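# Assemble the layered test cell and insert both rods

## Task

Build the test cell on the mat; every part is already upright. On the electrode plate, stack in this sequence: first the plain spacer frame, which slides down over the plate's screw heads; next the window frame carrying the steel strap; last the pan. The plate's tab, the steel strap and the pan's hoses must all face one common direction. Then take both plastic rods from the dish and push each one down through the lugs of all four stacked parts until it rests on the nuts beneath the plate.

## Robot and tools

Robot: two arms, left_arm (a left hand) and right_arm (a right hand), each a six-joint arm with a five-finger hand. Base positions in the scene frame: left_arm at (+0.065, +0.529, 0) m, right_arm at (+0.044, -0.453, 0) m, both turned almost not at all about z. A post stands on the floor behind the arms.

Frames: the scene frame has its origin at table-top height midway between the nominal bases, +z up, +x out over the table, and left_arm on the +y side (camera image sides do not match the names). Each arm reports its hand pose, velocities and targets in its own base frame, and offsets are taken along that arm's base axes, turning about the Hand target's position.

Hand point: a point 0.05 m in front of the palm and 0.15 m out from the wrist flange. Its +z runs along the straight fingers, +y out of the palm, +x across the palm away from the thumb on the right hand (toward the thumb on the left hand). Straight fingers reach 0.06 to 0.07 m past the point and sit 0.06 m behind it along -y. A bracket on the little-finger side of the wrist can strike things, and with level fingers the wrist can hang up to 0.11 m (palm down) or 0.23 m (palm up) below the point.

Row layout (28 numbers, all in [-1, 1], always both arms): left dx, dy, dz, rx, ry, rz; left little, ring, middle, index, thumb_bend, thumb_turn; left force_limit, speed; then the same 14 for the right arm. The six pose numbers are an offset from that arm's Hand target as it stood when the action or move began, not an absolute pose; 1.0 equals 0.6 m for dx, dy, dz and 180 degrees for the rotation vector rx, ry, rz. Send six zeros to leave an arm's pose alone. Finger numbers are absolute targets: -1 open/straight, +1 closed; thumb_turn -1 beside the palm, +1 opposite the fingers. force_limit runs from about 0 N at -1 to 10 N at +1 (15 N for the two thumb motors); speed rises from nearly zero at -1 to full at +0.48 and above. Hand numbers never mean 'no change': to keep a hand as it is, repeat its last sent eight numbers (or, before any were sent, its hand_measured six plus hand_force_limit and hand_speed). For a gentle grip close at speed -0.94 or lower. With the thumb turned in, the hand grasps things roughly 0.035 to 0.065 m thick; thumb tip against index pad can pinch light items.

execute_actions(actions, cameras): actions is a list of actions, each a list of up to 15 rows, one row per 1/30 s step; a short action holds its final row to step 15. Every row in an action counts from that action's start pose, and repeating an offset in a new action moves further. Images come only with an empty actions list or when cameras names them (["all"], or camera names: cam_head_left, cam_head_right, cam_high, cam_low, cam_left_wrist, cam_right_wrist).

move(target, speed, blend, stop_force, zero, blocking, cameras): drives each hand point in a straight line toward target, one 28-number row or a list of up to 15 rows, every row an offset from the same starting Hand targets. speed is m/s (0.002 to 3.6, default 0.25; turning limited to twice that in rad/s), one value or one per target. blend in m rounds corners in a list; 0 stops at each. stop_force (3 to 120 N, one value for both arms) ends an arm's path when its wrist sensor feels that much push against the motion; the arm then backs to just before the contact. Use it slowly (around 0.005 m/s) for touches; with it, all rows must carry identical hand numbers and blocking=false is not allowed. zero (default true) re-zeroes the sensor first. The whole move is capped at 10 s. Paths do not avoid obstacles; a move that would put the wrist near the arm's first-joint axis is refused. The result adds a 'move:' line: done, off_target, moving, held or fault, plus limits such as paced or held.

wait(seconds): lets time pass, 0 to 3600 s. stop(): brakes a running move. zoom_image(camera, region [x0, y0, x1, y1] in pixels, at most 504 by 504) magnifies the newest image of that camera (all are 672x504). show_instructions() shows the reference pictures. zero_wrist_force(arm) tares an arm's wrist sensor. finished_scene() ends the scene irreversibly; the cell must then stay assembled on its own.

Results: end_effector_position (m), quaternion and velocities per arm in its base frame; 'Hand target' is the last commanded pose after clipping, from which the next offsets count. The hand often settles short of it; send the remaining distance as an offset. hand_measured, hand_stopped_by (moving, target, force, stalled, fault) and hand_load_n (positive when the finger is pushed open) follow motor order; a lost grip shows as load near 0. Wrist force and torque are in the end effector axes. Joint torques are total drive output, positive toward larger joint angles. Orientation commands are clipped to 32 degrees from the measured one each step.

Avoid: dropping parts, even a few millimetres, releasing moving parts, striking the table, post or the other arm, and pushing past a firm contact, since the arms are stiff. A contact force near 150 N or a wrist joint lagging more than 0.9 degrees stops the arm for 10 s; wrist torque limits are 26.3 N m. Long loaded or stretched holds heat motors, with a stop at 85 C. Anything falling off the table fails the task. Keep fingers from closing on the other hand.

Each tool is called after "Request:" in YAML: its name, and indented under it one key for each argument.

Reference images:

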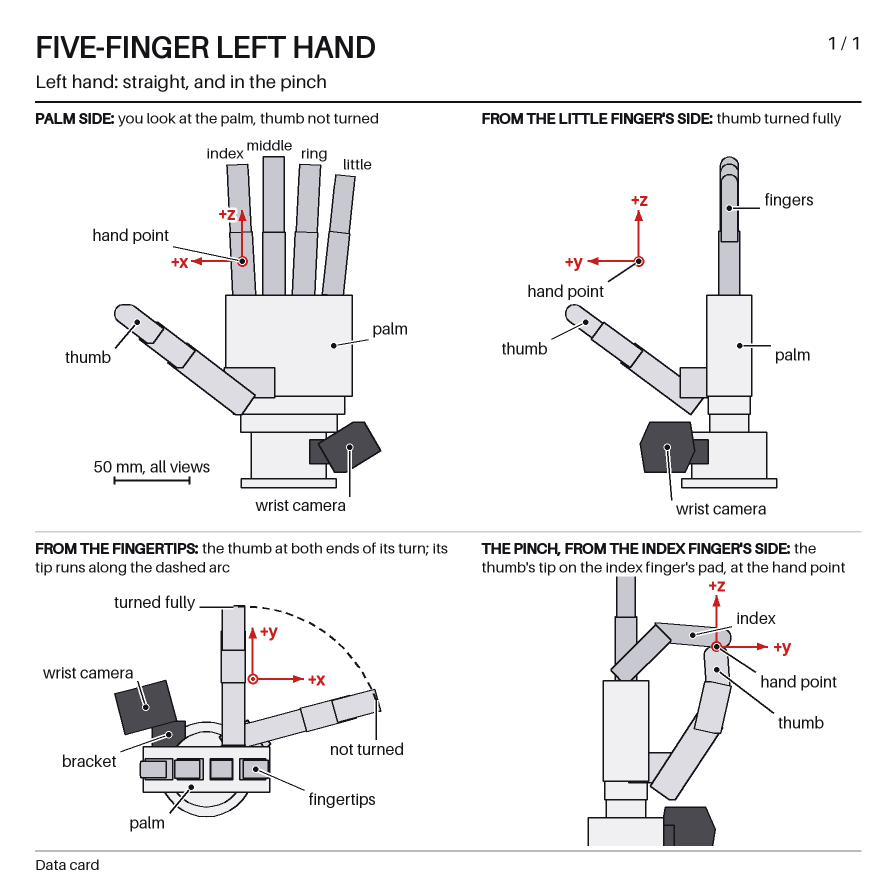

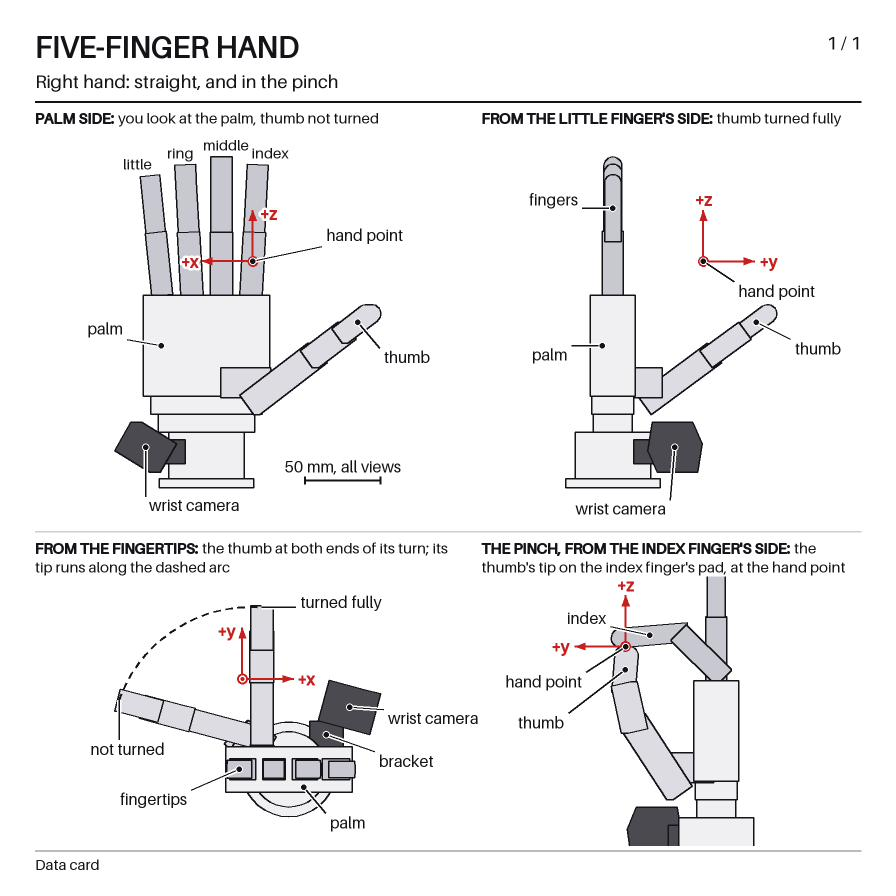

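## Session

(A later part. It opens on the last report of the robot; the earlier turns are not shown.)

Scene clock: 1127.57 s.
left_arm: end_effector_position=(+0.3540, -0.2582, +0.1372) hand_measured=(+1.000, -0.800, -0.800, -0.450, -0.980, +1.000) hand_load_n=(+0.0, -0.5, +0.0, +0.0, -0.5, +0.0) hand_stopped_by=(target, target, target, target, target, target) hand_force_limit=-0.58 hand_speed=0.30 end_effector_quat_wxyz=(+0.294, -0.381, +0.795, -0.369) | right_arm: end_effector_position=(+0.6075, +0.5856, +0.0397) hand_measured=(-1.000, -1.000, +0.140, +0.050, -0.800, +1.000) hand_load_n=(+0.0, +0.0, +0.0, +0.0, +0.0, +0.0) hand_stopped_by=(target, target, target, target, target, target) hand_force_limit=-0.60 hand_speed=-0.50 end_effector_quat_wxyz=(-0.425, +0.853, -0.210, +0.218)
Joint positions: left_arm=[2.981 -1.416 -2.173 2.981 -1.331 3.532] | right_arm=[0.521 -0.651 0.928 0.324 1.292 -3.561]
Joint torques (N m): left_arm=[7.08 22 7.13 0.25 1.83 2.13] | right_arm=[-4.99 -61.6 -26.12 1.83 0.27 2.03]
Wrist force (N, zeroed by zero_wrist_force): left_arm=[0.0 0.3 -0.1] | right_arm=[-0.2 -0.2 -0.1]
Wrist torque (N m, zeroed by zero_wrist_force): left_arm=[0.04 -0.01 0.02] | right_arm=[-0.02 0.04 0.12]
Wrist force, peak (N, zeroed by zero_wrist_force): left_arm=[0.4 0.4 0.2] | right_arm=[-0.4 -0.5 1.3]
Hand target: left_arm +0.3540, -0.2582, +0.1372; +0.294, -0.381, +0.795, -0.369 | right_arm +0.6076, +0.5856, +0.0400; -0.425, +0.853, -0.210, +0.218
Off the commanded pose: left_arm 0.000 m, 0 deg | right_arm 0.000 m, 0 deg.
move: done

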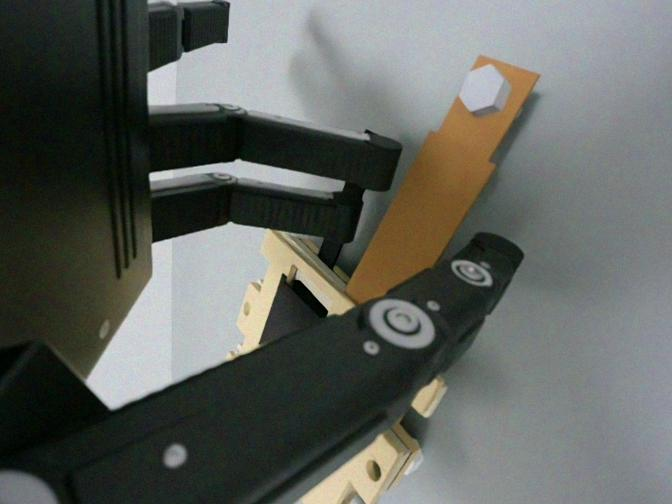

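Request:
move:
  target: [0,0,0,0,0,0,1,-0.8,-0.8,-0.45,-0.98,1,-0.58,0.3,-0.00405,-0.0063,0,0,0,0,-1,-1,0.14,0.05,-0.8,1,-0.6,-0.5]
  speed: 0.015
  cameras: ["cam_right_wrist"]

Request:
zoom_image:
  camera: "cam_right_wrist"
  region: [320, 40, 560, 240]

Scene clock: 1129.27 s.
left_arm: end_effector_position=(+0.3540, -0.2582, +0.1372) hand_measured=(+1.000, -0.800, -0.800, -0.450, -0.980, +1.000) hand_load_n=(+0.0, +0.0, +0.0, +0.0, +0.0, +0.0) hand_stopped_by=(target, target, target, target, target, target) hand_force_limit=-0.58 hand_speed=0.30 end_effector_quat_wxyz=(+0.294, -0.381, +0.795, -0.369) | right_arm: end_effector_position=(+0.6052, +0.5818, +0.0401) hand_measured=(-1.000, -1.000, +0.140, +0.050, -0.800, +1.000) hand_load_n=(+0.0, +0.0, +0.0, +0.0, +0.0, +0.0) hand_stopped_by=(target, target, target, target, target, target) hand_force_limit=-0.60 hand_speed=-0.50 end_effector_quat_wxyz=(-0.425, +0.853, -0.210, +0.218)
Joint positions: left_arm=[2.981 -1.416 -2.173 2.981 -1.331 3.532] | right_arm=[0.518 -0.664 0.951 0.313 1.289 -3.563]
Joint torques (N m): left_arm=[7.17 21.57 8.55 0.35 1.75 2.31] | right_arm=[0.98 -45.27 -32.33 1.71 -0.32 -1.34]
Wrist force (N, zeroed by zero_wrist_force): left_arm=[0.2 0.2 0.1] | right_arm=[0.0 -0.2 -0.1]
Wrist torque (N m, zeroed by zero_wrist_force): left_arm=[0.02 -0.02 0.03] | right_arm=[-0.03 0.00 0.12]
Wrist force, peak (N, zeroed by zero_wrist_force): left_arm=[0.2 0.4 -0.3] | right_arm=[-0.3 -0.6 -0.3]
Hand target: left_arm +0.3540, -0.2582, +0.1372; +0.294, -0.381, +0.795, -0.369 | right_arm +0.6051, +0.5818, +0.0400; -0.425, +0.853, -0.210, +0.218
Off the commanded pose: left_arm 0.000 m, 0 deg | right_arm 0.000 m, 0 deg.
move: done

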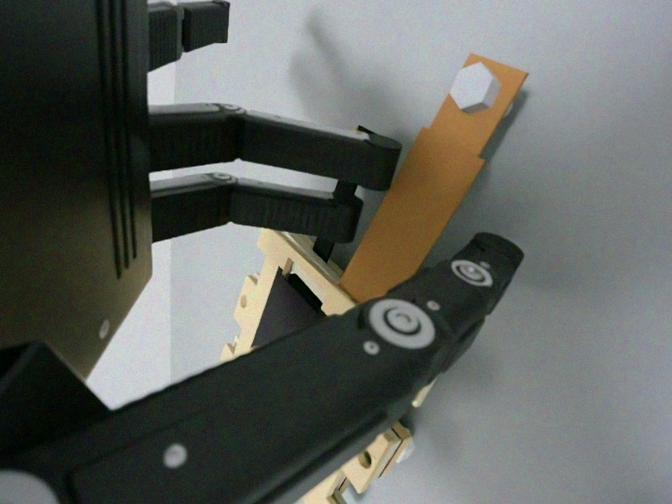

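Scaled by 2.100.

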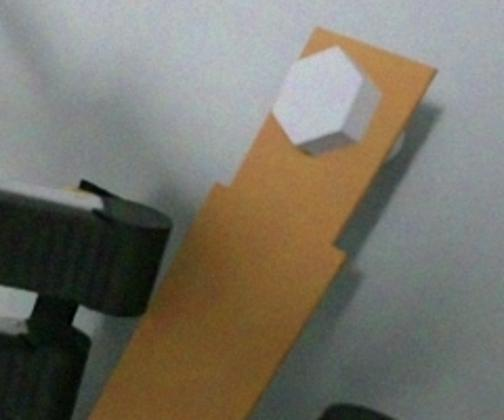

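Request:
move:
  target: [0,0,0,0,0,0,1,-0.8,-0.8,-0.45,-0.98,1,-0.58,0.3,-0.0018,-0.0028,0,0,0,0,-1,-1,0.14,0.05,-0.8,1,-0.6,-0.5]
  speed: 0.008
  cameras: ["cam_right_wrist"]

Request:
zoom_image:
  camera: "cam_right_wrist"
  region: [320, 40, 560, 240]

Scene clock: 1130.80 s.
left_arm: end_effector_position=(+0.3540, -0.2582, +0.1372) hand_measured=(+1.000, -0.800, -0.800, -0.450, -0.980, +1.000) hand_load_n=(+0.5, +0.0, -0.5, +0.0, +0.0, +0.0) hand_stopped_by=(target, target, target, target, target, target) hand_force_limit=-0.58 hand_speed=0.30 end_effector_quat_wxyz=(+0.294, -0.381, +0.795, -0.369) | right_arm: end_effector_position=(+0.6040, +0.5801, +0.0399) hand_measured=(-1.000, -1.000, +0.140, +0.050, -0.800, +1.000) hand_load_n=(+0.0, -0.5, +0.5, +0.0, +0.0, +0.0) hand_stopped_by=(target, target, target, target, target, target) hand_force_limit=-0.60 hand_speed=-0.50 end_effector_quat_wxyz=(-0.425, +0.853, -0.210, +0.218)
Joint positions: left_arm=[2.981 -1.416 -2.173 2.981 -1.331 3.532] | right_arm=[0.516 -0.669 0.962 0.309 1.288 -3.564]
Joint torques (N m): left_arm=[7.88 21.83 8.33 0.37 1.6 2.27] | right_arm=[-6.35 -52.2 -31.13 0.1 -1.04 -2.1]
Wrist force (N, zeroed by zero_wrist_force): left_arm=[0.3 0.3 0.1] | right_arm=[0.0 -0.1 -0.2]
Wrist torque (N m, zeroed by zero_wrist_force): left_arm=[0.03 -0.04 0.04] | right_arm=[-0.02 0.00 0.12]
Wrist force, peak (N, zeroed by zero_wrist_force): left_arm=[0.4 0.4 -0.2] | right_arm=[-0.5 -0.6 -0.1]
Hand target: left_arm +0.3540, -0.2582, +0.1372; +0.294, -0.381, +0.795, -0.369 | right_arm +0.6041, +0.5802, +0.0400; -0.425, +0.853, -0.210, +0.218
Off the commanded pose: left_arm 0.000 m, 0 deg | right_arm 0.000 m, 0 deg.
move: done

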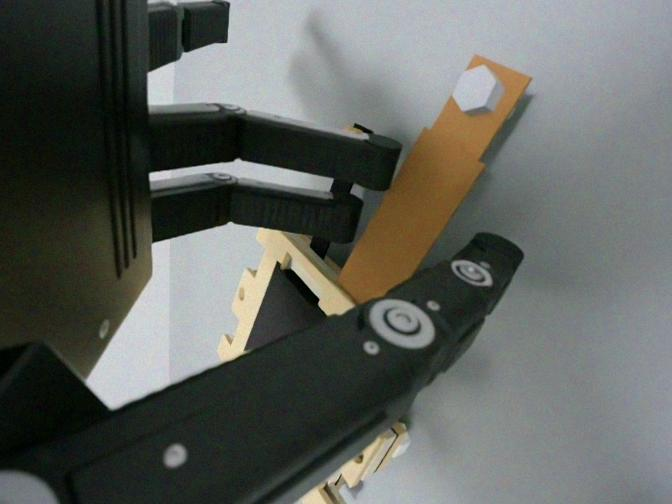

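Scaled by 2.100.

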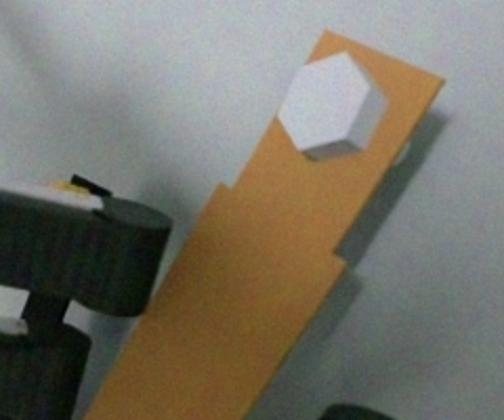

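Request:
move:
  target:
    - [0,0,0,0,0,0,1,-0.8,-0.8,-0.45,-0.98,1,-0.58,0.3,0.0045,0.007,0,0,0,0,-1,-1,0.14,0.05,-0.8,1,-0.6,-0.5]
    - [0,0,0,0,0,0,1,-0.8,-0.8,-0.45,-0.98,1,-0.58,0.3,0.0045,0.007,0.15,0,0,0,-1,-1,0.14,0.05,-0.8,1,-0.6,-0.5]
    - [0,0,0,0,0,0,1,-0.8,-0.8,-0.45,-0.98,1,-0.58,0.3,-0.1405,-0.207,0.25,0,0,0,-1,-1,0.14,0.05,-0.8,1,-0.6,-0.5]
  speed: [0.02,0.08,0.15]

Request:
move:
  target: [0.115,-0.0125,0.04,0,0,0,1,-0.8,-0.8,-0.45,-0.98,1,-0.58,0.3,0,0,0,0,0,0,-1,-1,0.14,0.05,-0.8,1,-0.6,-0.5]
  speed: 0.15
  cameras: ["cam_left_wrist"]

Request:
zoom_image:
  camera: "cam_left_wrist"
  region: [270, 230, 370, 310]

Request:
zoom_image:
  camera: "cam_left_wrist"
  region: [220, 120, 320, 200]

Scene clock: 1135.33 s.
left_arm: end_effector_position=(+0.3540, -0.2582, +0.1372) hand_measured=(+1.000, -0.800, -0.800, -0.450, -0.980, +1.000) hand_load_n=(+0.0, +0.0, +0.0, +0.0, +0.0, +0.0) hand_stopped_by=(target, target, target, target, target, target) hand_force_limit=-0.58 hand_speed=0.30 end_effector_quat_wxyz=(+0.294, -0.381, +0.795, -0.369) | right_arm: end_effector_position=(+0.5198, +0.4560, +0.1899) hand_measured=(-1.000, -1.000, +0.140, +0.050, -0.800, +1.000) hand_load_n=(+0.0, +0.0, +0.5, +0.0, +0.0, +0.0) hand_stopped_by=(target, target, target, target, target, target) hand_force_limit=-0.60 hand_speed=-0.50 end_effector_quat_wxyz=(-0.425, +0.853, -0.210, +0.218)
Joint positions: left_arm=[2.981 -1.416 -2.173 2.981 -1.331 3.532] | right_arm=[0.387 -1.132 1.351 0.408 1.182 -3.643]
Joint torques (N m): left_arm=[8.38 21.59 7.39 0.45 1.57 2.28] | right_arm=[2.18 -51.17 -10.74 -1.23 -0.12 1.77]
Wrist force (N, zeroed by zero_wrist_force): left_arm=[0.2 0.2 -0.1] | right_arm=[0.0 0.0 0.3]
Wrist torque (N m, zeroed by zero_wrist_force): left_arm=[0.02 -0.03 0.04] | right_arm=[-0.03 0.02 0.01]
Wrist force, peak (N, zeroed by zero_wrist_force): left_arm=[0.3 0.4 -0.2] | right_arm=[-0.1 -0.2 1.6]
Hand target: left_arm +0.3540, -0.2582, +0.1372; +0.294, -0.381, +0.795, -0.369 | right_arm +0.5198, +0.4560, +0.1900; -0.425, +0.853, -0.210, +0.218
Off the commanded pose: left_arm 0.000 m, 0 deg | right_arm 0.000 m, 0 deg.
move: done

Scene clock: 1136.30 s.
left_arm: end_effector_position=(+0.4230, -0.2657, +0.1611) hand_measured=(+1.000, -0.800, -0.800, -0.450, -0.980, +1.000) hand_load_n=(+0.0, +0.0, +0.0, -0.5, +0.0, +0.0) hand_stopped_by=(target, target, target, target, target, target) hand_force_limit=-0.58 hand_speed=0.30 end_effector_quat_wxyz=(+0.294, -0.381, +0.795, -0.368) | right_arm: end_effector_position=(+0.5198, +0.4560, +0.1900) hand_measured=(-1.000, -1.000, +0.140, +0.050, -0.800, +1.000) hand_load_n=(+0.0, +0.0, +0.0, +0.0, +0.0, +0.0) hand_stopped_by=(target, target, target, target, target, target) hand_force_limit=-0.60 hand_speed=-0.50 end_effector_quat_wxyz=(-0.425, +0.853, -0.210, +0.218)
Joint positions: left_arm=[2.993 -1.557 -1.981 2.926 -1.321 3.54] | right_arm=[0.387 -1.132 1.351 0.408 1.182 -3.643]
Joint torques (N m): left_arm=[-8.04 11.48 27.92 1 -1.31 -1.54] | right_arm=[1.21 -52.08 -9.34 -0.45 -1.57 2.07]
Wrist force (N, zeroed by zero_wrist_force): left_arm=[-0.1 0.1 0.2] | right_arm=[0.1 -0.4 0.2]
Wrist torque (N m, zeroed by zero_wrist_force): left_arm=[0.00 0.03 -0.08] | right_arm=[-0.08 0.02 0.00]
Wrist force, peak (N, zeroed by zero_wrist_force): left_arm=[0.6 1.5 -0.8] | right_arm=[0.4 0.1 0.1]
Hand target: left_arm +0.4230, -0.2657, +0.1612; +0.294, -0.381, +0.795, -0.369 | right_arm +0.5198, +0.4560, +0.1900; -0.425, +0.853, -0.210, +0.218
Off the commanded pose: left_arm 0.000 m, 0 deg | right_arm 0.000 m, 0 deg.
move: done

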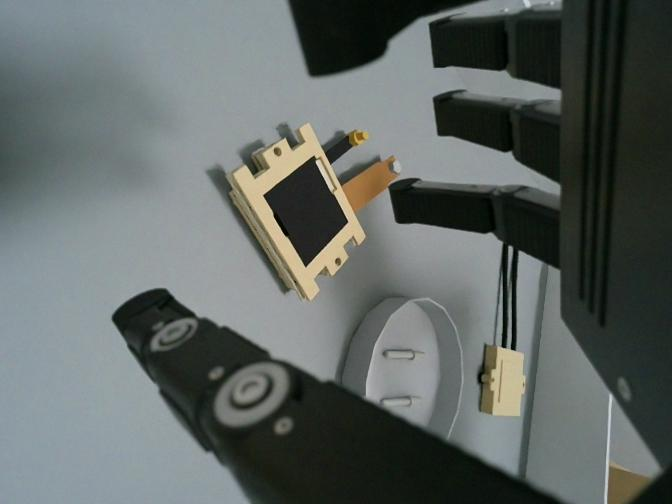

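Scaled by 5.040.

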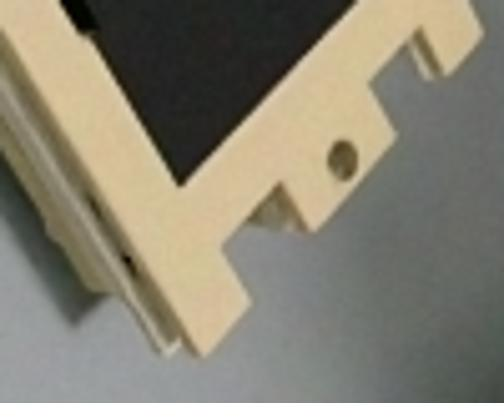

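Scaled by 5.040.

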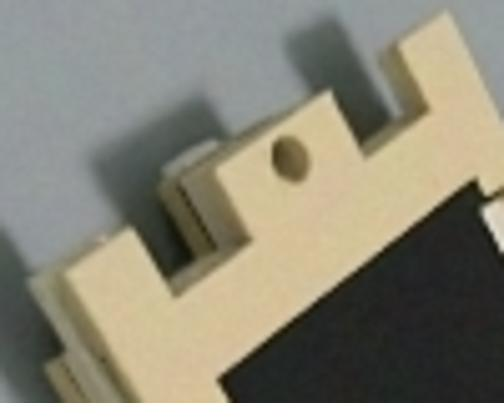

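Request:
zoom_image:
  camera: "cam_left_wrist"
  region: [220, 135, 280, 185]

Request:
zoom_image:
  camera: "cam_left_wrist"
  region: [290, 255, 350, 305]

Request:
zoom_image:
  camera: "cam_left_wrist"
  region: [260, 115, 320, 165]

Scaled by 8.400.

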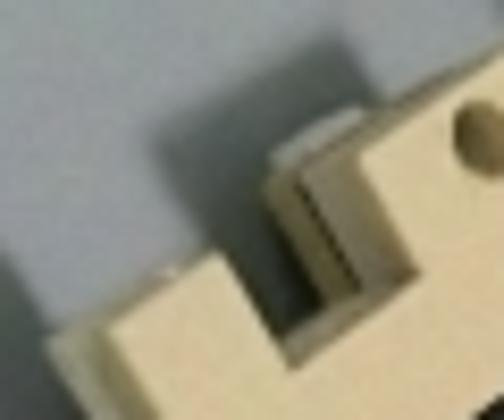

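Scaled by 8.400.

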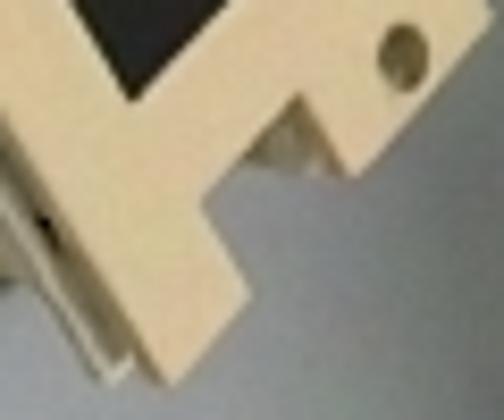

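Scaled by 8.400.

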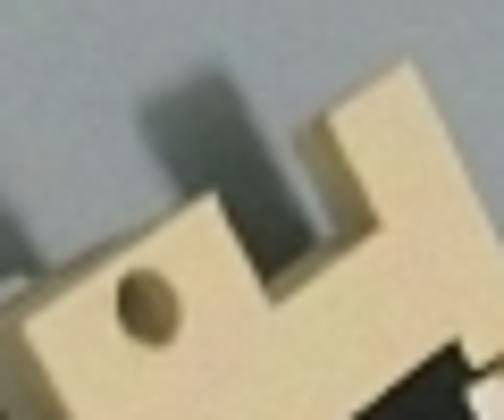

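Request:
zoom_image:
  camera: "cam_left_wrist"
  region: [450, 240, 560, 430]

Request:
execute_actions:
  actions: []
  cameras: ["cam_head_right","cam_low","cam_right_wrist"]

Scaled by 2.653.

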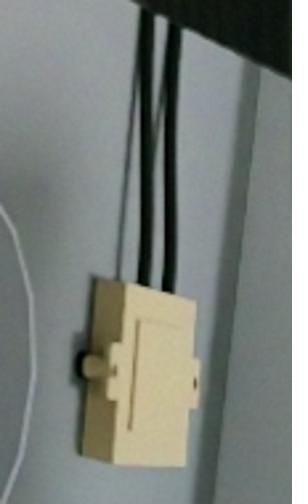

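Scene clock: 1142.77 s.
left_arm: end_effector_position=(+0.4230, -0.2657, +0.1612) hand_measured=(+1.000, -0.800, -0.800, -0.450, -0.980, +1.000) hand_load_n=(+0.0, +0.0, +0.0, +0.0, +0.0, +0.0) hand_stopped_by=(target, target, target, target, target, target) hand_force_limit=-0.58 hand_speed=0.30 end_effector_quat_wxyz=(+0.294, -0.381, +0.795, -0.369) | right_arm: end_effector_position=(+0.5198, +0.4560, +0.1900) hand_measured=(-1.000, -1.000, +0.140, +0.050, -0.800, +1.000) hand_load_n=(+0.0, +0.0, +0.0, +0.0, +0.0, +0.0) hand_stopped_by=(target, target, target, target, target, target) hand_force_limit=-0.60 hand_speed=-0.50 end_effector_quat_wxyz=(-0.425, +0.853, -0.210, +0.218)
Joint positions: left_arm=[2.993 -1.557 -1.98 2.926 -1.321 3.54] | right_arm=[0.387 -1.132 1.351 0.408 1.182 -3.643]
Joint velocities: within noise
Joint torques (N m): left_arm=[-8.75 8.42 31.38 -0.1 -1.01 -1.8] | right_arm=[-4.02 -52.7 -9.44 1.41 -1.46 2.1]
Motor temperatures (°C): left_arm=[38 33 30 34 45 35] | right_arm=[29 26 32 43 38 35]
Wrist force (N, zeroed by zero_wrist_force): left_arm=[-0.2 0.2 0.0] | right_arm=[-0.2 -0.1 0.0]
Wrist torque (N m, zeroed by zero_wrist_force): left_arm=[0.01 0.04 -0.09] | right_arm=[-0.01 0.07 0.00]
Wrist force, peak (N, zeroed by zero_wrist_force): left_arm=[0.0 0.4 0.2] | right_arm=[0.2 -0.2 0.5]
Hand target: left_arm +0.4230, -0.2657, +0.1612; +0.294, -0.381, +0.795, -0.369 | right_arm +0.5198, +0.4560, +0.1900; -0.425, +0.853, -0.210, +0.218
Off the commanded pose: left_arm 0.000 m, 0 deg | right_arm 0.000 m, 0 deg.
Images, in order (width x height): cam_head_right 672x504, cam_low 672x504, cam_right_wrist 672x504.

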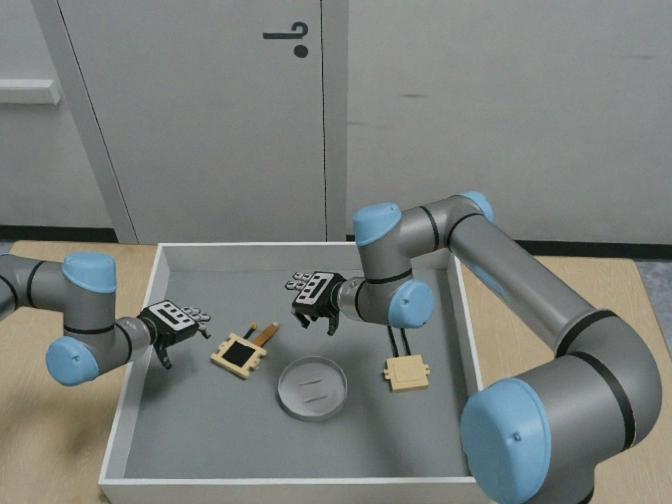

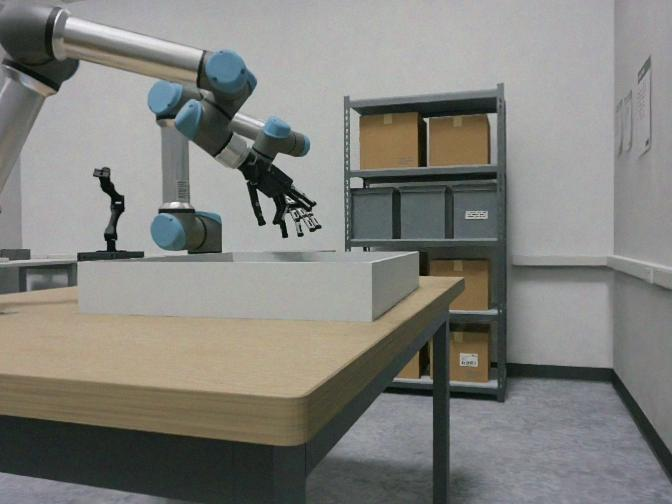

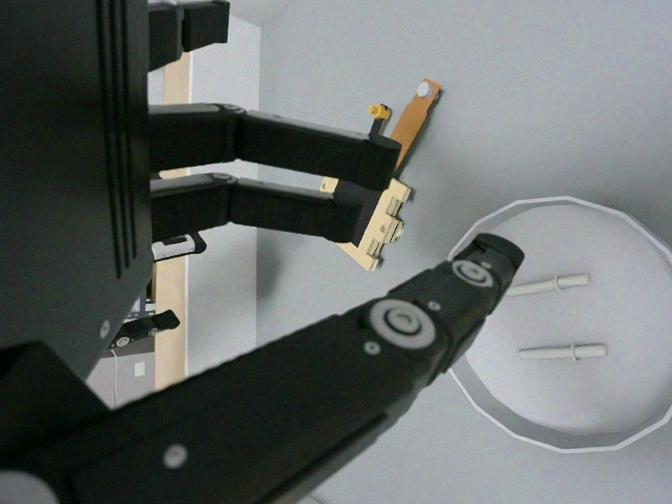

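Request:
zoom_image:
  camera: "cam_head_right"
  region: [350, 290, 470, 410]

Scaled by 4.200.

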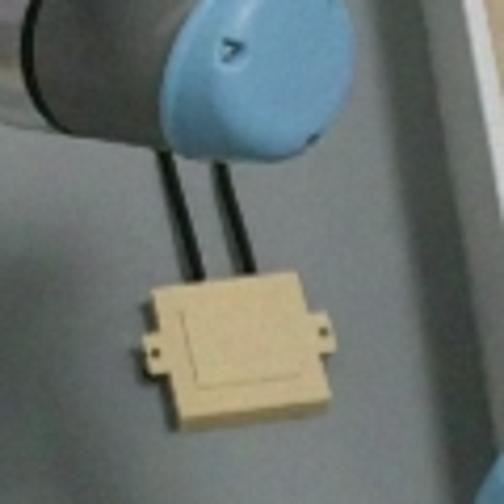

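Request:
move:
  target: [0,0,0,0,0,0,1,-0.8,-0.8,-0.45,-0.98,1,-0.58,0.3,-0.0107,-0.3857,-0.05,0,0,-0.265,-1,-1,-0.6,-0.6,-1,1,-0.3,-0.3]
  speed: 0.2
  cameras: ["cam_right_wrist"]

Scene clock: 1154.90 s.
left_arm: end_effector_position=(+0.4230, -0.2657, +0.1612) hand_measured=(+1.000, -0.800, -0.800, -0.450, -0.980, +1.000) hand_load_n=(+0.0, +0.0, +0.0, +0.0, +0.0, +0.0) hand_stopped_by=(target, target, target, target, target, target) hand_force_limit=-0.58 hand_speed=0.30 end_effector_quat_wxyz=(+0.294, -0.381, +0.795, -0.369) | right_arm: end_effector_position=(+0.5133, +0.2246, +0.1600) hand_measured=(-1.000, -1.000, -0.600, -0.600, -1.000, +1.000) hand_load_n=(+0.0, +0.0, +0.0, +0.0, +0.0, +0.0) hand_stopped_by=(target, target, target, target, target, target) hand_force_limit=-0.30 hand_speed=-0.30 end_effector_quat_wxyz=(-0.301, +0.695, -0.537, +0.372)
Joint positions: left_arm=[2.993 -1.557 -1.98 2.926 -1.321 3.54] | right_arm=[0.199 -1.418 1.805 0.194 1.719 -3.278]
Joint torques (N m): left_arm=[-8.01 8.5 31.47 0.03 -1.07 -1.92] | right_arm=[5.05 -15.48 -29.1 1.82 0.92 -1.13]
Wrist force (N, zeroed by zero_wrist_force): left_arm=[-0.2 0.1 0.1] | right_arm=[0.2 0.2 -0.4]
Wrist torque (N m, zeroed by zero_wrist_force): left_arm=[0.00 0.04 -0.08] | right_arm=[0.07 -0.04 0.16]
Wrist force, peak (N, zeroed by zero_wrist_force): left_arm=[-0.2 0.5 0.2] | right_arm=[1.1 0.7 -0.2]
Hand target: left_arm +0.4230, -0.2657, +0.1612; +0.294, -0.381, +0.795, -0.369 | right_arm +0.5133, +0.2245, +0.1600; -0.301, +0.695, -0.537, +0.372
Off the commanded pose: left_arm 0.000 m, 0 deg | right_arm 0.000 m, 0 deg.
move: done

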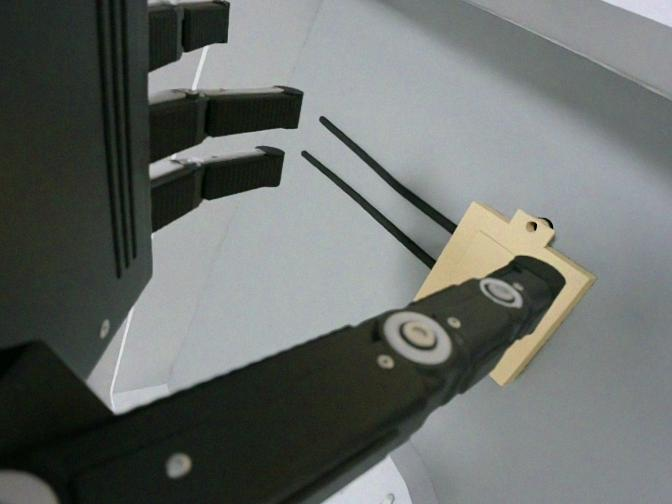

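Request:
execute_actions:
  actions: []
  cameras: ["cam_right_wrist","cam_head_right","cam_high"]

Scene clock: 1158.23 s.
left_arm: end_effector_position=(+0.4230, -0.2657, +0.1612) hand_measured=(+1.000, -0.800, -0.800, -0.450, -0.980, +1.000) hand_load_n=(+0.0, +0.0, +0.0, +0.0, +0.0, +0.0) hand_stopped_by=(target, target, target, target, target, target) hand_force_limit=-0.58 hand_speed=0.30 end_effector_quat_wxyz=(+0.294, -0.381, +0.795, -0.369) | right_arm: end_effector_position=(+0.5133, +0.2245, +0.1600) hand_measured=(-1.000, -1.000, -0.600, -0.600, -1.000, +1.000) hand_load_n=(+0.0, +0.0, -0.5, +0.0, +0.0, +0.0) hand_stopped_by=(target, target, target, target, target, target) hand_force_limit=-0.30 hand_speed=-0.30 end_effector_quat_wxyz=(-0.301, +0.695, -0.537, +0.372)
Joint positions: left_arm=[2.993 -1.557 -1.98 2.926 -1.321 3.54] | right_arm=[0.199 -1.418 1.805 0.194 1.719 -3.278]
Joint velocities: within noise
Joint torques (N m): left_arm=[-7.86 8.12 31.13 -0.02 -1.24 -2] | right_arm=[8.64 -16.02 -30.41 1.7 1.37 2.07]
Motor temperatures (°C): left_arm=[37 33 30 34 45 35] | right_arm=[29 26 32 43 38 35]
Wrist force (N, zeroed by zero_wrist_force): left_arm=[-0.1 0.1 -0.1] | right_arm=[0.1 0.0 -0.2]
Wrist torque (N m, zeroed by zero_wrist_force): left_arm=[0.01 0.03 -0.08] | right_arm=[0.04 -0.04 0.15]
Wrist force, peak (N, zeroed by zero_wrist_force): left_arm=[-0.2 0.3 0.2] | right_arm=[0.0 0.4 -0.8]
Hand target: left_arm +0.4230, -0.2657, +0.1612; +0.294, -0.381, +0.795, -0.369 | right_arm +0.5133, +0.2245, +0.1600; -0.301, +0.695, -0.537, +0.372
Off the commanded pose: left_arm 0.000 m, 0 deg | right_arm 0.000 m, 0 deg.
Images, in order (width x height): cam_head_right 672x504, cam_high 672x504, cam_right_wrist 672x504.

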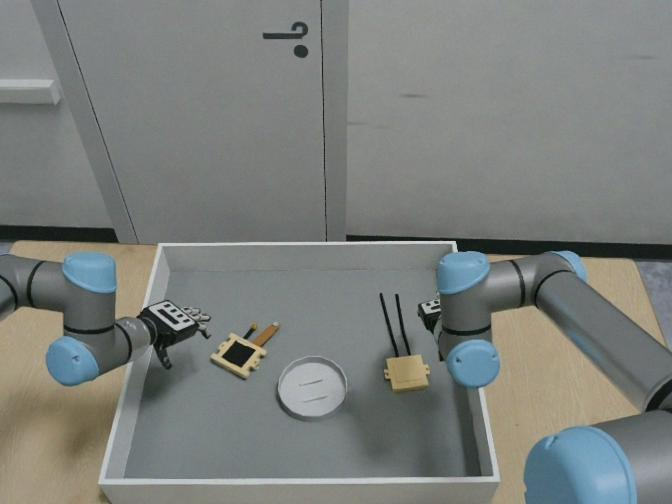

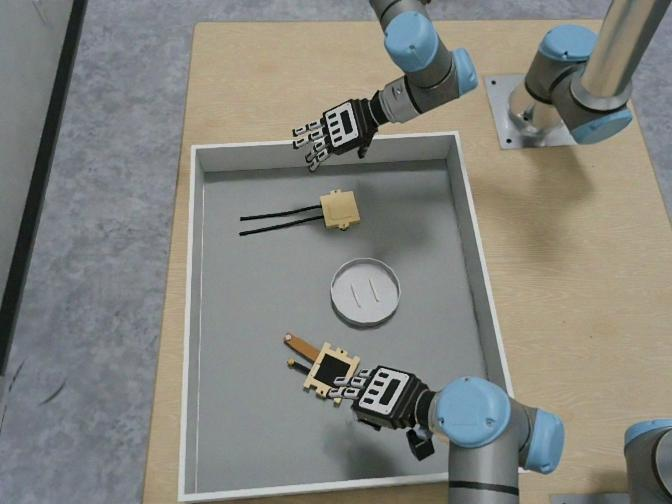

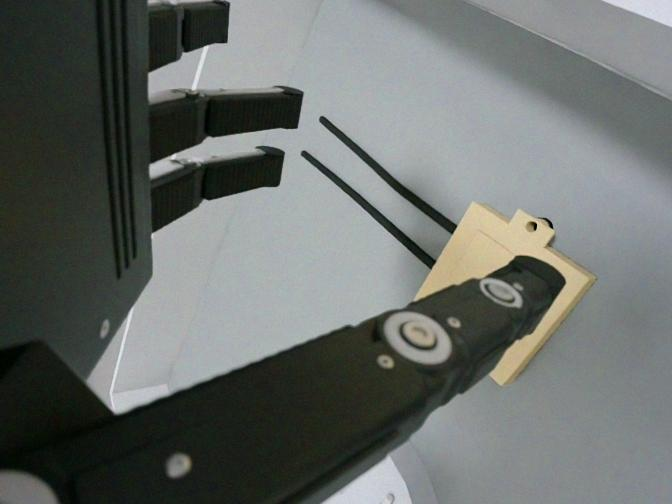

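Request:
zoom_image:
  camera: "cam_right_wrist"
  region: [400, 180, 620, 400]

Scaled by 2.291.

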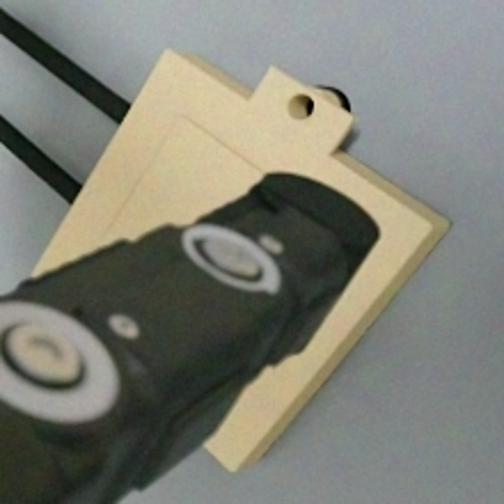

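Request:
zoom_image:
  camera: "cam_high"
  region: [300, 170, 380, 250]

Request:
zoom_image:
  camera: "cam_head_right"
  region: [360, 330, 450, 400]

Scaled by 6.300.

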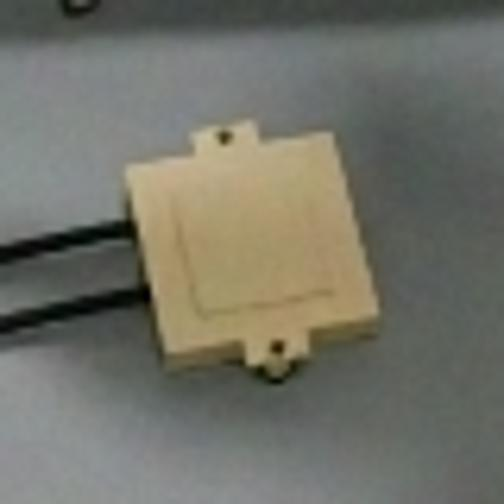

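Scaled by 5.600.

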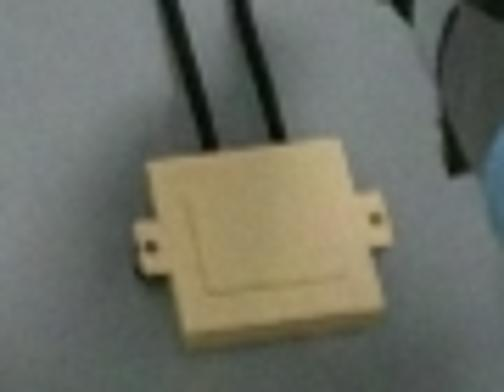

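Request:
move:
  target: [0,0,0,0,0,0,1,-0.8,-0.8,-0.45,-0.98,1,-0.58,0.3,0.0245,-0.0008,-0.1167,-0.00356,0.0236,-0.0194,-1,-1,-0.6,-0.6,-1,1,-0.3,-0.3]
  speed: 0.12
  cameras: ["cam_right_wrist","cam_head_right"]

Scene clock: 1169.67 s.
left_arm: end_effector_position=(+0.4230, -0.2657, +0.1612) hand_measured=(+1.000, -0.800, -0.800, -0.450, -0.980, +1.000) hand_load_n=(+0.0, +0.0, +0.0, -0.5, +0.0, +0.0) hand_stopped_by=(target, target, target, target, target, target) hand_force_limit=-0.58 hand_speed=0.30 end_effector_quat_wxyz=(+0.294, -0.381, +0.795, -0.369) | right_arm: end_effector_position=(+0.5281, +0.2242, +0.0901) hand_measured=(-1.000, -1.000, -0.600, -0.600, -1.000, +1.000) hand_load_n=(+0.0, +0.0, +0.0, +0.0, +0.0, +0.0) hand_stopped_by=(target, target, target, target, target, target) hand_force_limit=-0.30 hand_speed=-0.30 end_effector_quat_wxyz=(-0.265, +0.693, -0.566, +0.358)
Joint positions: left_arm=[2.993 -1.557 -1.98 2.926 -1.321 3.54] | right_arm=[0.214 -1.267 1.79 0.142 1.778 -3.229]
Joint torques (N m): left_arm=[-8.64 8.8 31.35 -0.02 -1.33 -1.87] | right_arm=[-5.75 -25.41 -7.7 1.57 -0.61 -2.2]
Wrist force (N, zeroed by zero_wrist_force): left_arm=[0.0 0.2 0.0] | right_arm=[0.3 0.3 -0.2]
Wrist torque (N m, zeroed by zero_wrist_force): left_arm=[0.01 0.03 -0.08] | right_arm=[0.04 -0.01 0.12]
Wrist force, peak (N, zeroed by zero_wrist_force): left_arm=[-0.4 0.1 -0.1] | right_arm=[0.3 -0.4 -1.7]
Hand target: left_arm +0.4230, -0.2657, +0.1612; +0.294, -0.381, +0.795, -0.369 | right_arm +0.5280, +0.2241, +0.0899; -0.265, +0.693, -0.567, +0.358
Off the commanded pose: left_arm 0.000 m, 0 deg | right_arm 0.000 m, 0 deg.
move: done
Images, in order (width x height): cam_head_right 672x504, cam_right_wrist 672x504.

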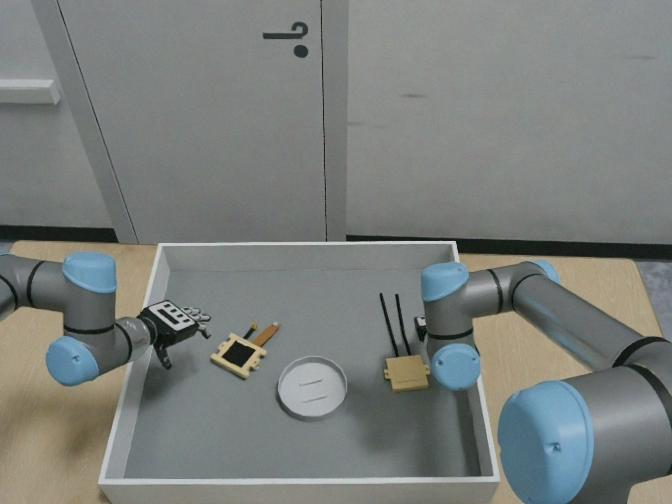

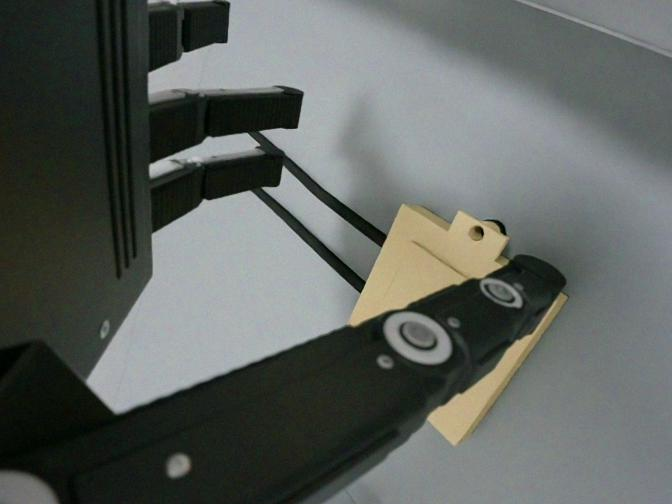

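Request:
zoom_image:
  camera: "cam_right_wrist"
  region: [340, 190, 600, 450]

Scaled by 1.938.

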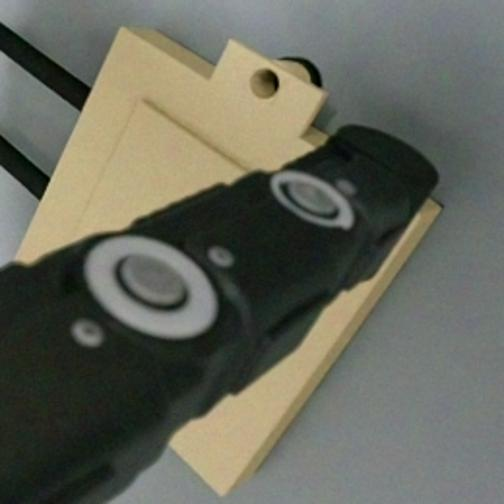

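Request:
move:
  target: [0,0,0,0,0,0,1,-0.8,-0.8,-0.45,-0.98,1,-0.58,0.3,-0.0112,0.0272,-0.0417,0,0,0.0167,-1,-1,-0.6,-0.6,-1,1,-0.3,-0.3]
  speed: 0.12
  cameras: ["cam_right_wrist"]

Request:
zoom_image:
  camera: "cam_right_wrist"
  region: [320, 180, 600, 460]

Scene clock: 1179.43 s.
left_arm: end_effector_position=(+0.4230, -0.2657, +0.1612) hand_measured=(+1.000, -0.800, -0.800, -0.450, -0.980, +1.000) hand_load_n=(+0.0, +0.0, +0.0, +0.0, -0.5, +0.0) hand_stopped_by=(target, target, target, target, target, target) hand_force_limit=-0.58 hand_speed=0.30 end_effector_quat_wxyz=(+0.294, -0.381, +0.795, -0.369) | right_arm: end_effector_position=(+0.5212, +0.2404, +0.0648) hand_measured=(-1.000, -1.000, -0.600, -0.600, -1.000, +1.000) hand_load_n=(-0.5, +0.0, +0.0, +0.0, +0.0, +0.0) hand_stopped_by=(target, target, target, target, target, target) hand_force_limit=-0.30 hand_speed=-0.30 end_effector_quat_wxyz=(-0.274, +0.708, -0.548, +0.350)
Joint positions: left_arm=[2.993 -1.557 -1.98 2.926 -1.321 3.54] | right_arm=[0.237 -1.238 1.824 0.075 1.755 -3.248]
Joint torques (N m): left_arm=[-8.23 7.88 31.46 -0.07 -1.27 -1.76] | right_arm=[-5.87 -40.78 -26.24 -0.66 0.84 2.04]
Wrist force (N, zeroed by zero_wrist_force): left_arm=[-0.1 0.1 0.0] | right_arm=[0.3 0.2 -0.4]
Wrist torque (N m, zeroed by zero_wrist_force): left_arm=[0.01 0.02 -0.08] | right_arm=[0.04 0.02 0.09]
Wrist force, peak (N, zeroed by zero_wrist_force): left_arm=[-0.4 0.4 0.2] | right_arm=[1.3 -0.4 -0.7]
Hand target: left_arm +0.4230, -0.2657, +0.1612; +0.294, -0.381, +0.795, -0.369 | right_arm +0.5213, +0.2404, +0.0649; -0.274, +0.708, -0.548, +0.351
Off the commanded pose: left_arm 0.000 m, 0 deg | right_arm 0.000 m, 0 deg.
move: done

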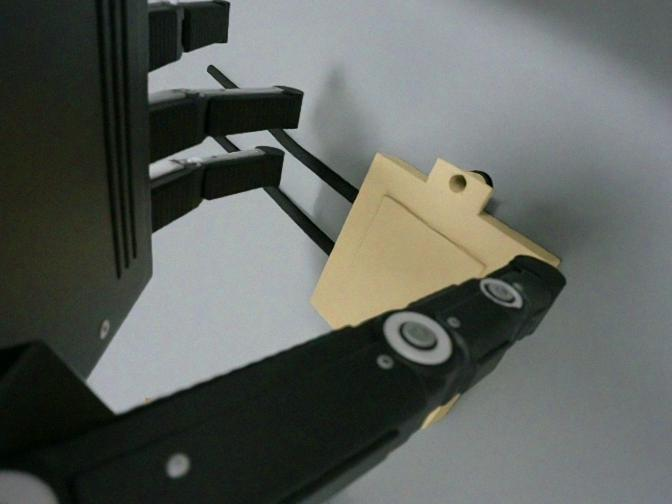

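Scaled by 1.800.

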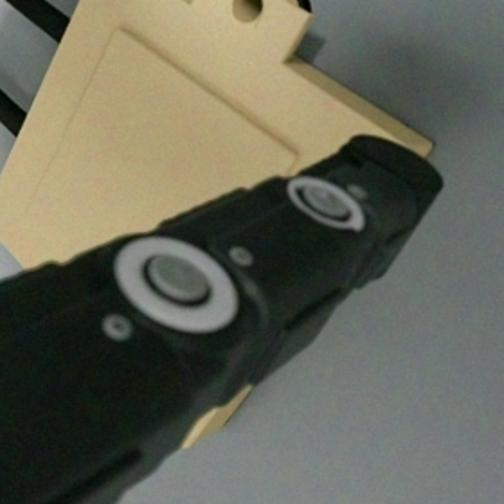

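Request:
execute_actions:
  actions: []
  cameras: ["cam_low","cam_head_left","cam_high"]

Scene clock: 1183.93 s.
left_arm: end_effector_position=(+0.4230, -0.2657, +0.1612) hand_measured=(+1.000, -0.800, -0.800, -0.450, -0.980, +1.000) hand_load_n=(+0.0, +0.0, +0.0, +0.0, +0.0, +0.0) hand_stopped_by=(target, target, target, target, target, target) hand_force_limit=-0.58 hand_speed=0.30 end_effector_quat_wxyz=(+0.294, -0.381, +0.795, -0.369) | right_arm: end_effector_position=(+0.5213, +0.2404, +0.0649) hand_measured=(-1.000, -1.000, -0.600, -0.600, -1.000, +1.000) hand_load_n=(+0.0, +0.0, +0.0, +0.0, +0.0, +0.0) hand_stopped_by=(target, target, target, target, target, target) hand_force_limit=-0.30 hand_speed=-0.30 end_effector_quat_wxyz=(-0.274, +0.708, -0.548, +0.351)
Joint positions: left_arm=[2.993 -1.557 -1.98 2.926 -1.321 3.54] | right_arm=[0.237 -1.238 1.824 0.075 1.755 -3.248]
Joint velocities: within noise
Joint torques (N m): left_arm=[-8.42 9.21 30.72 -0.08 -1.16 -1.93] | right_arm=[-7.43 -43.08 -28.28 -1.54 -0.92 1.77]
Motor temperatures (°C): left_arm=[37 33 30 34 45 35] | right_arm=[29 26 32 43 38 35]
Wrist force (N, zeroed by zero_wrist_force): left_arm=[-0.2 0.0 -0.1] | right_arm=[0.3 0.4 -0.6]
Wrist torque (N m, zeroed by zero_wrist_force): left_arm=[0.00 0.04 -0.09] | right_arm=[0.10 0.03 0.10]
Wrist force, peak (N, zeroed by zero_wrist_force): left_arm=[-0.3 0.4 0.2] | right_arm=[0.5 0.8 -0.7]
Hand target: left_arm +0.4230, -0.2657, +0.1612; +0.294, -0.381, +0.795, -0.369 | right_arm +0.5213, +0.2404, +0.0649; -0.274, +0.708, -0.548, +0.351
Off the commanded pose: left_arm 0.000 m, 0 deg | right_arm 0.000 m, 0 deg.
Images, in order (width x height): cam_head_left 672x504, cam_high 672x504, cam_low 672x504.

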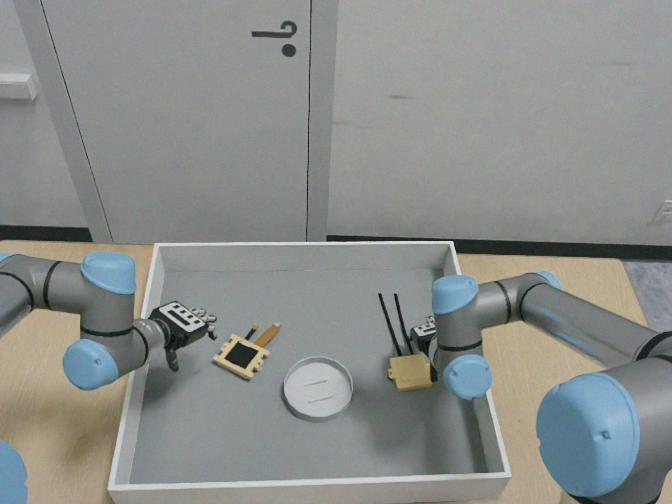

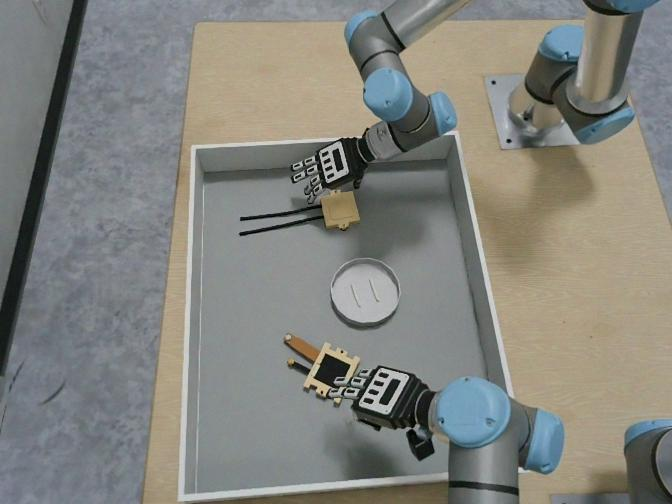

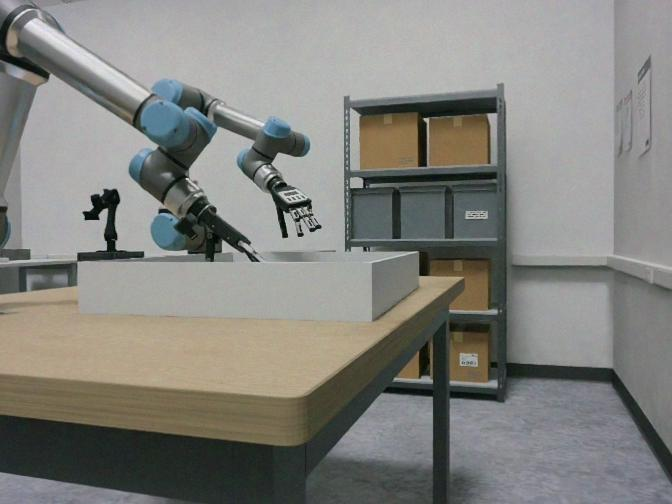

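Request:
zoom_image:
  camera: "cam_high"
  region: [280, 130, 400, 250]

Request:
zoom_image:
  camera: "cam_head_left"
  region: [370, 290, 490, 410]

Scaled by 4.200.

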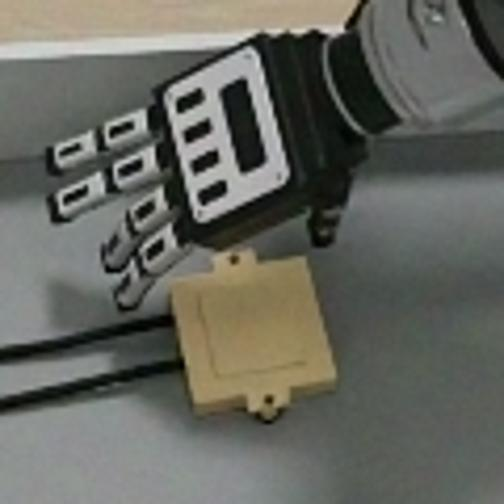

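Scaled by 4.200.

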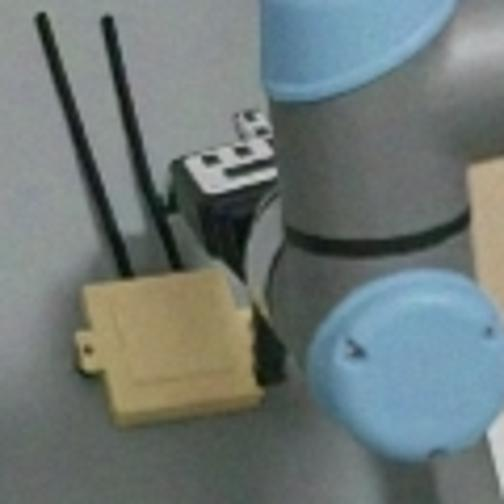

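Request:
zoom_image:
  camera: "cam_high"
  region: [310, 175, 360, 225]

Scaled by 10.080.

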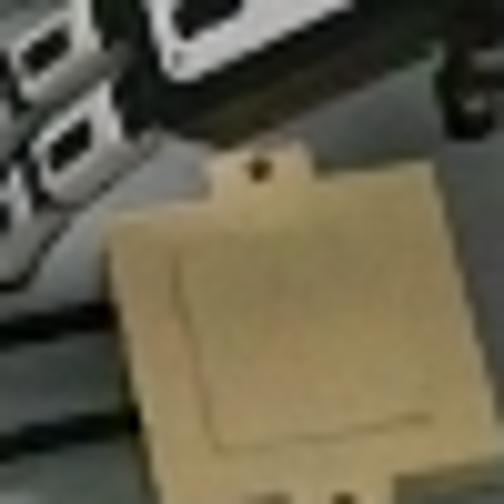

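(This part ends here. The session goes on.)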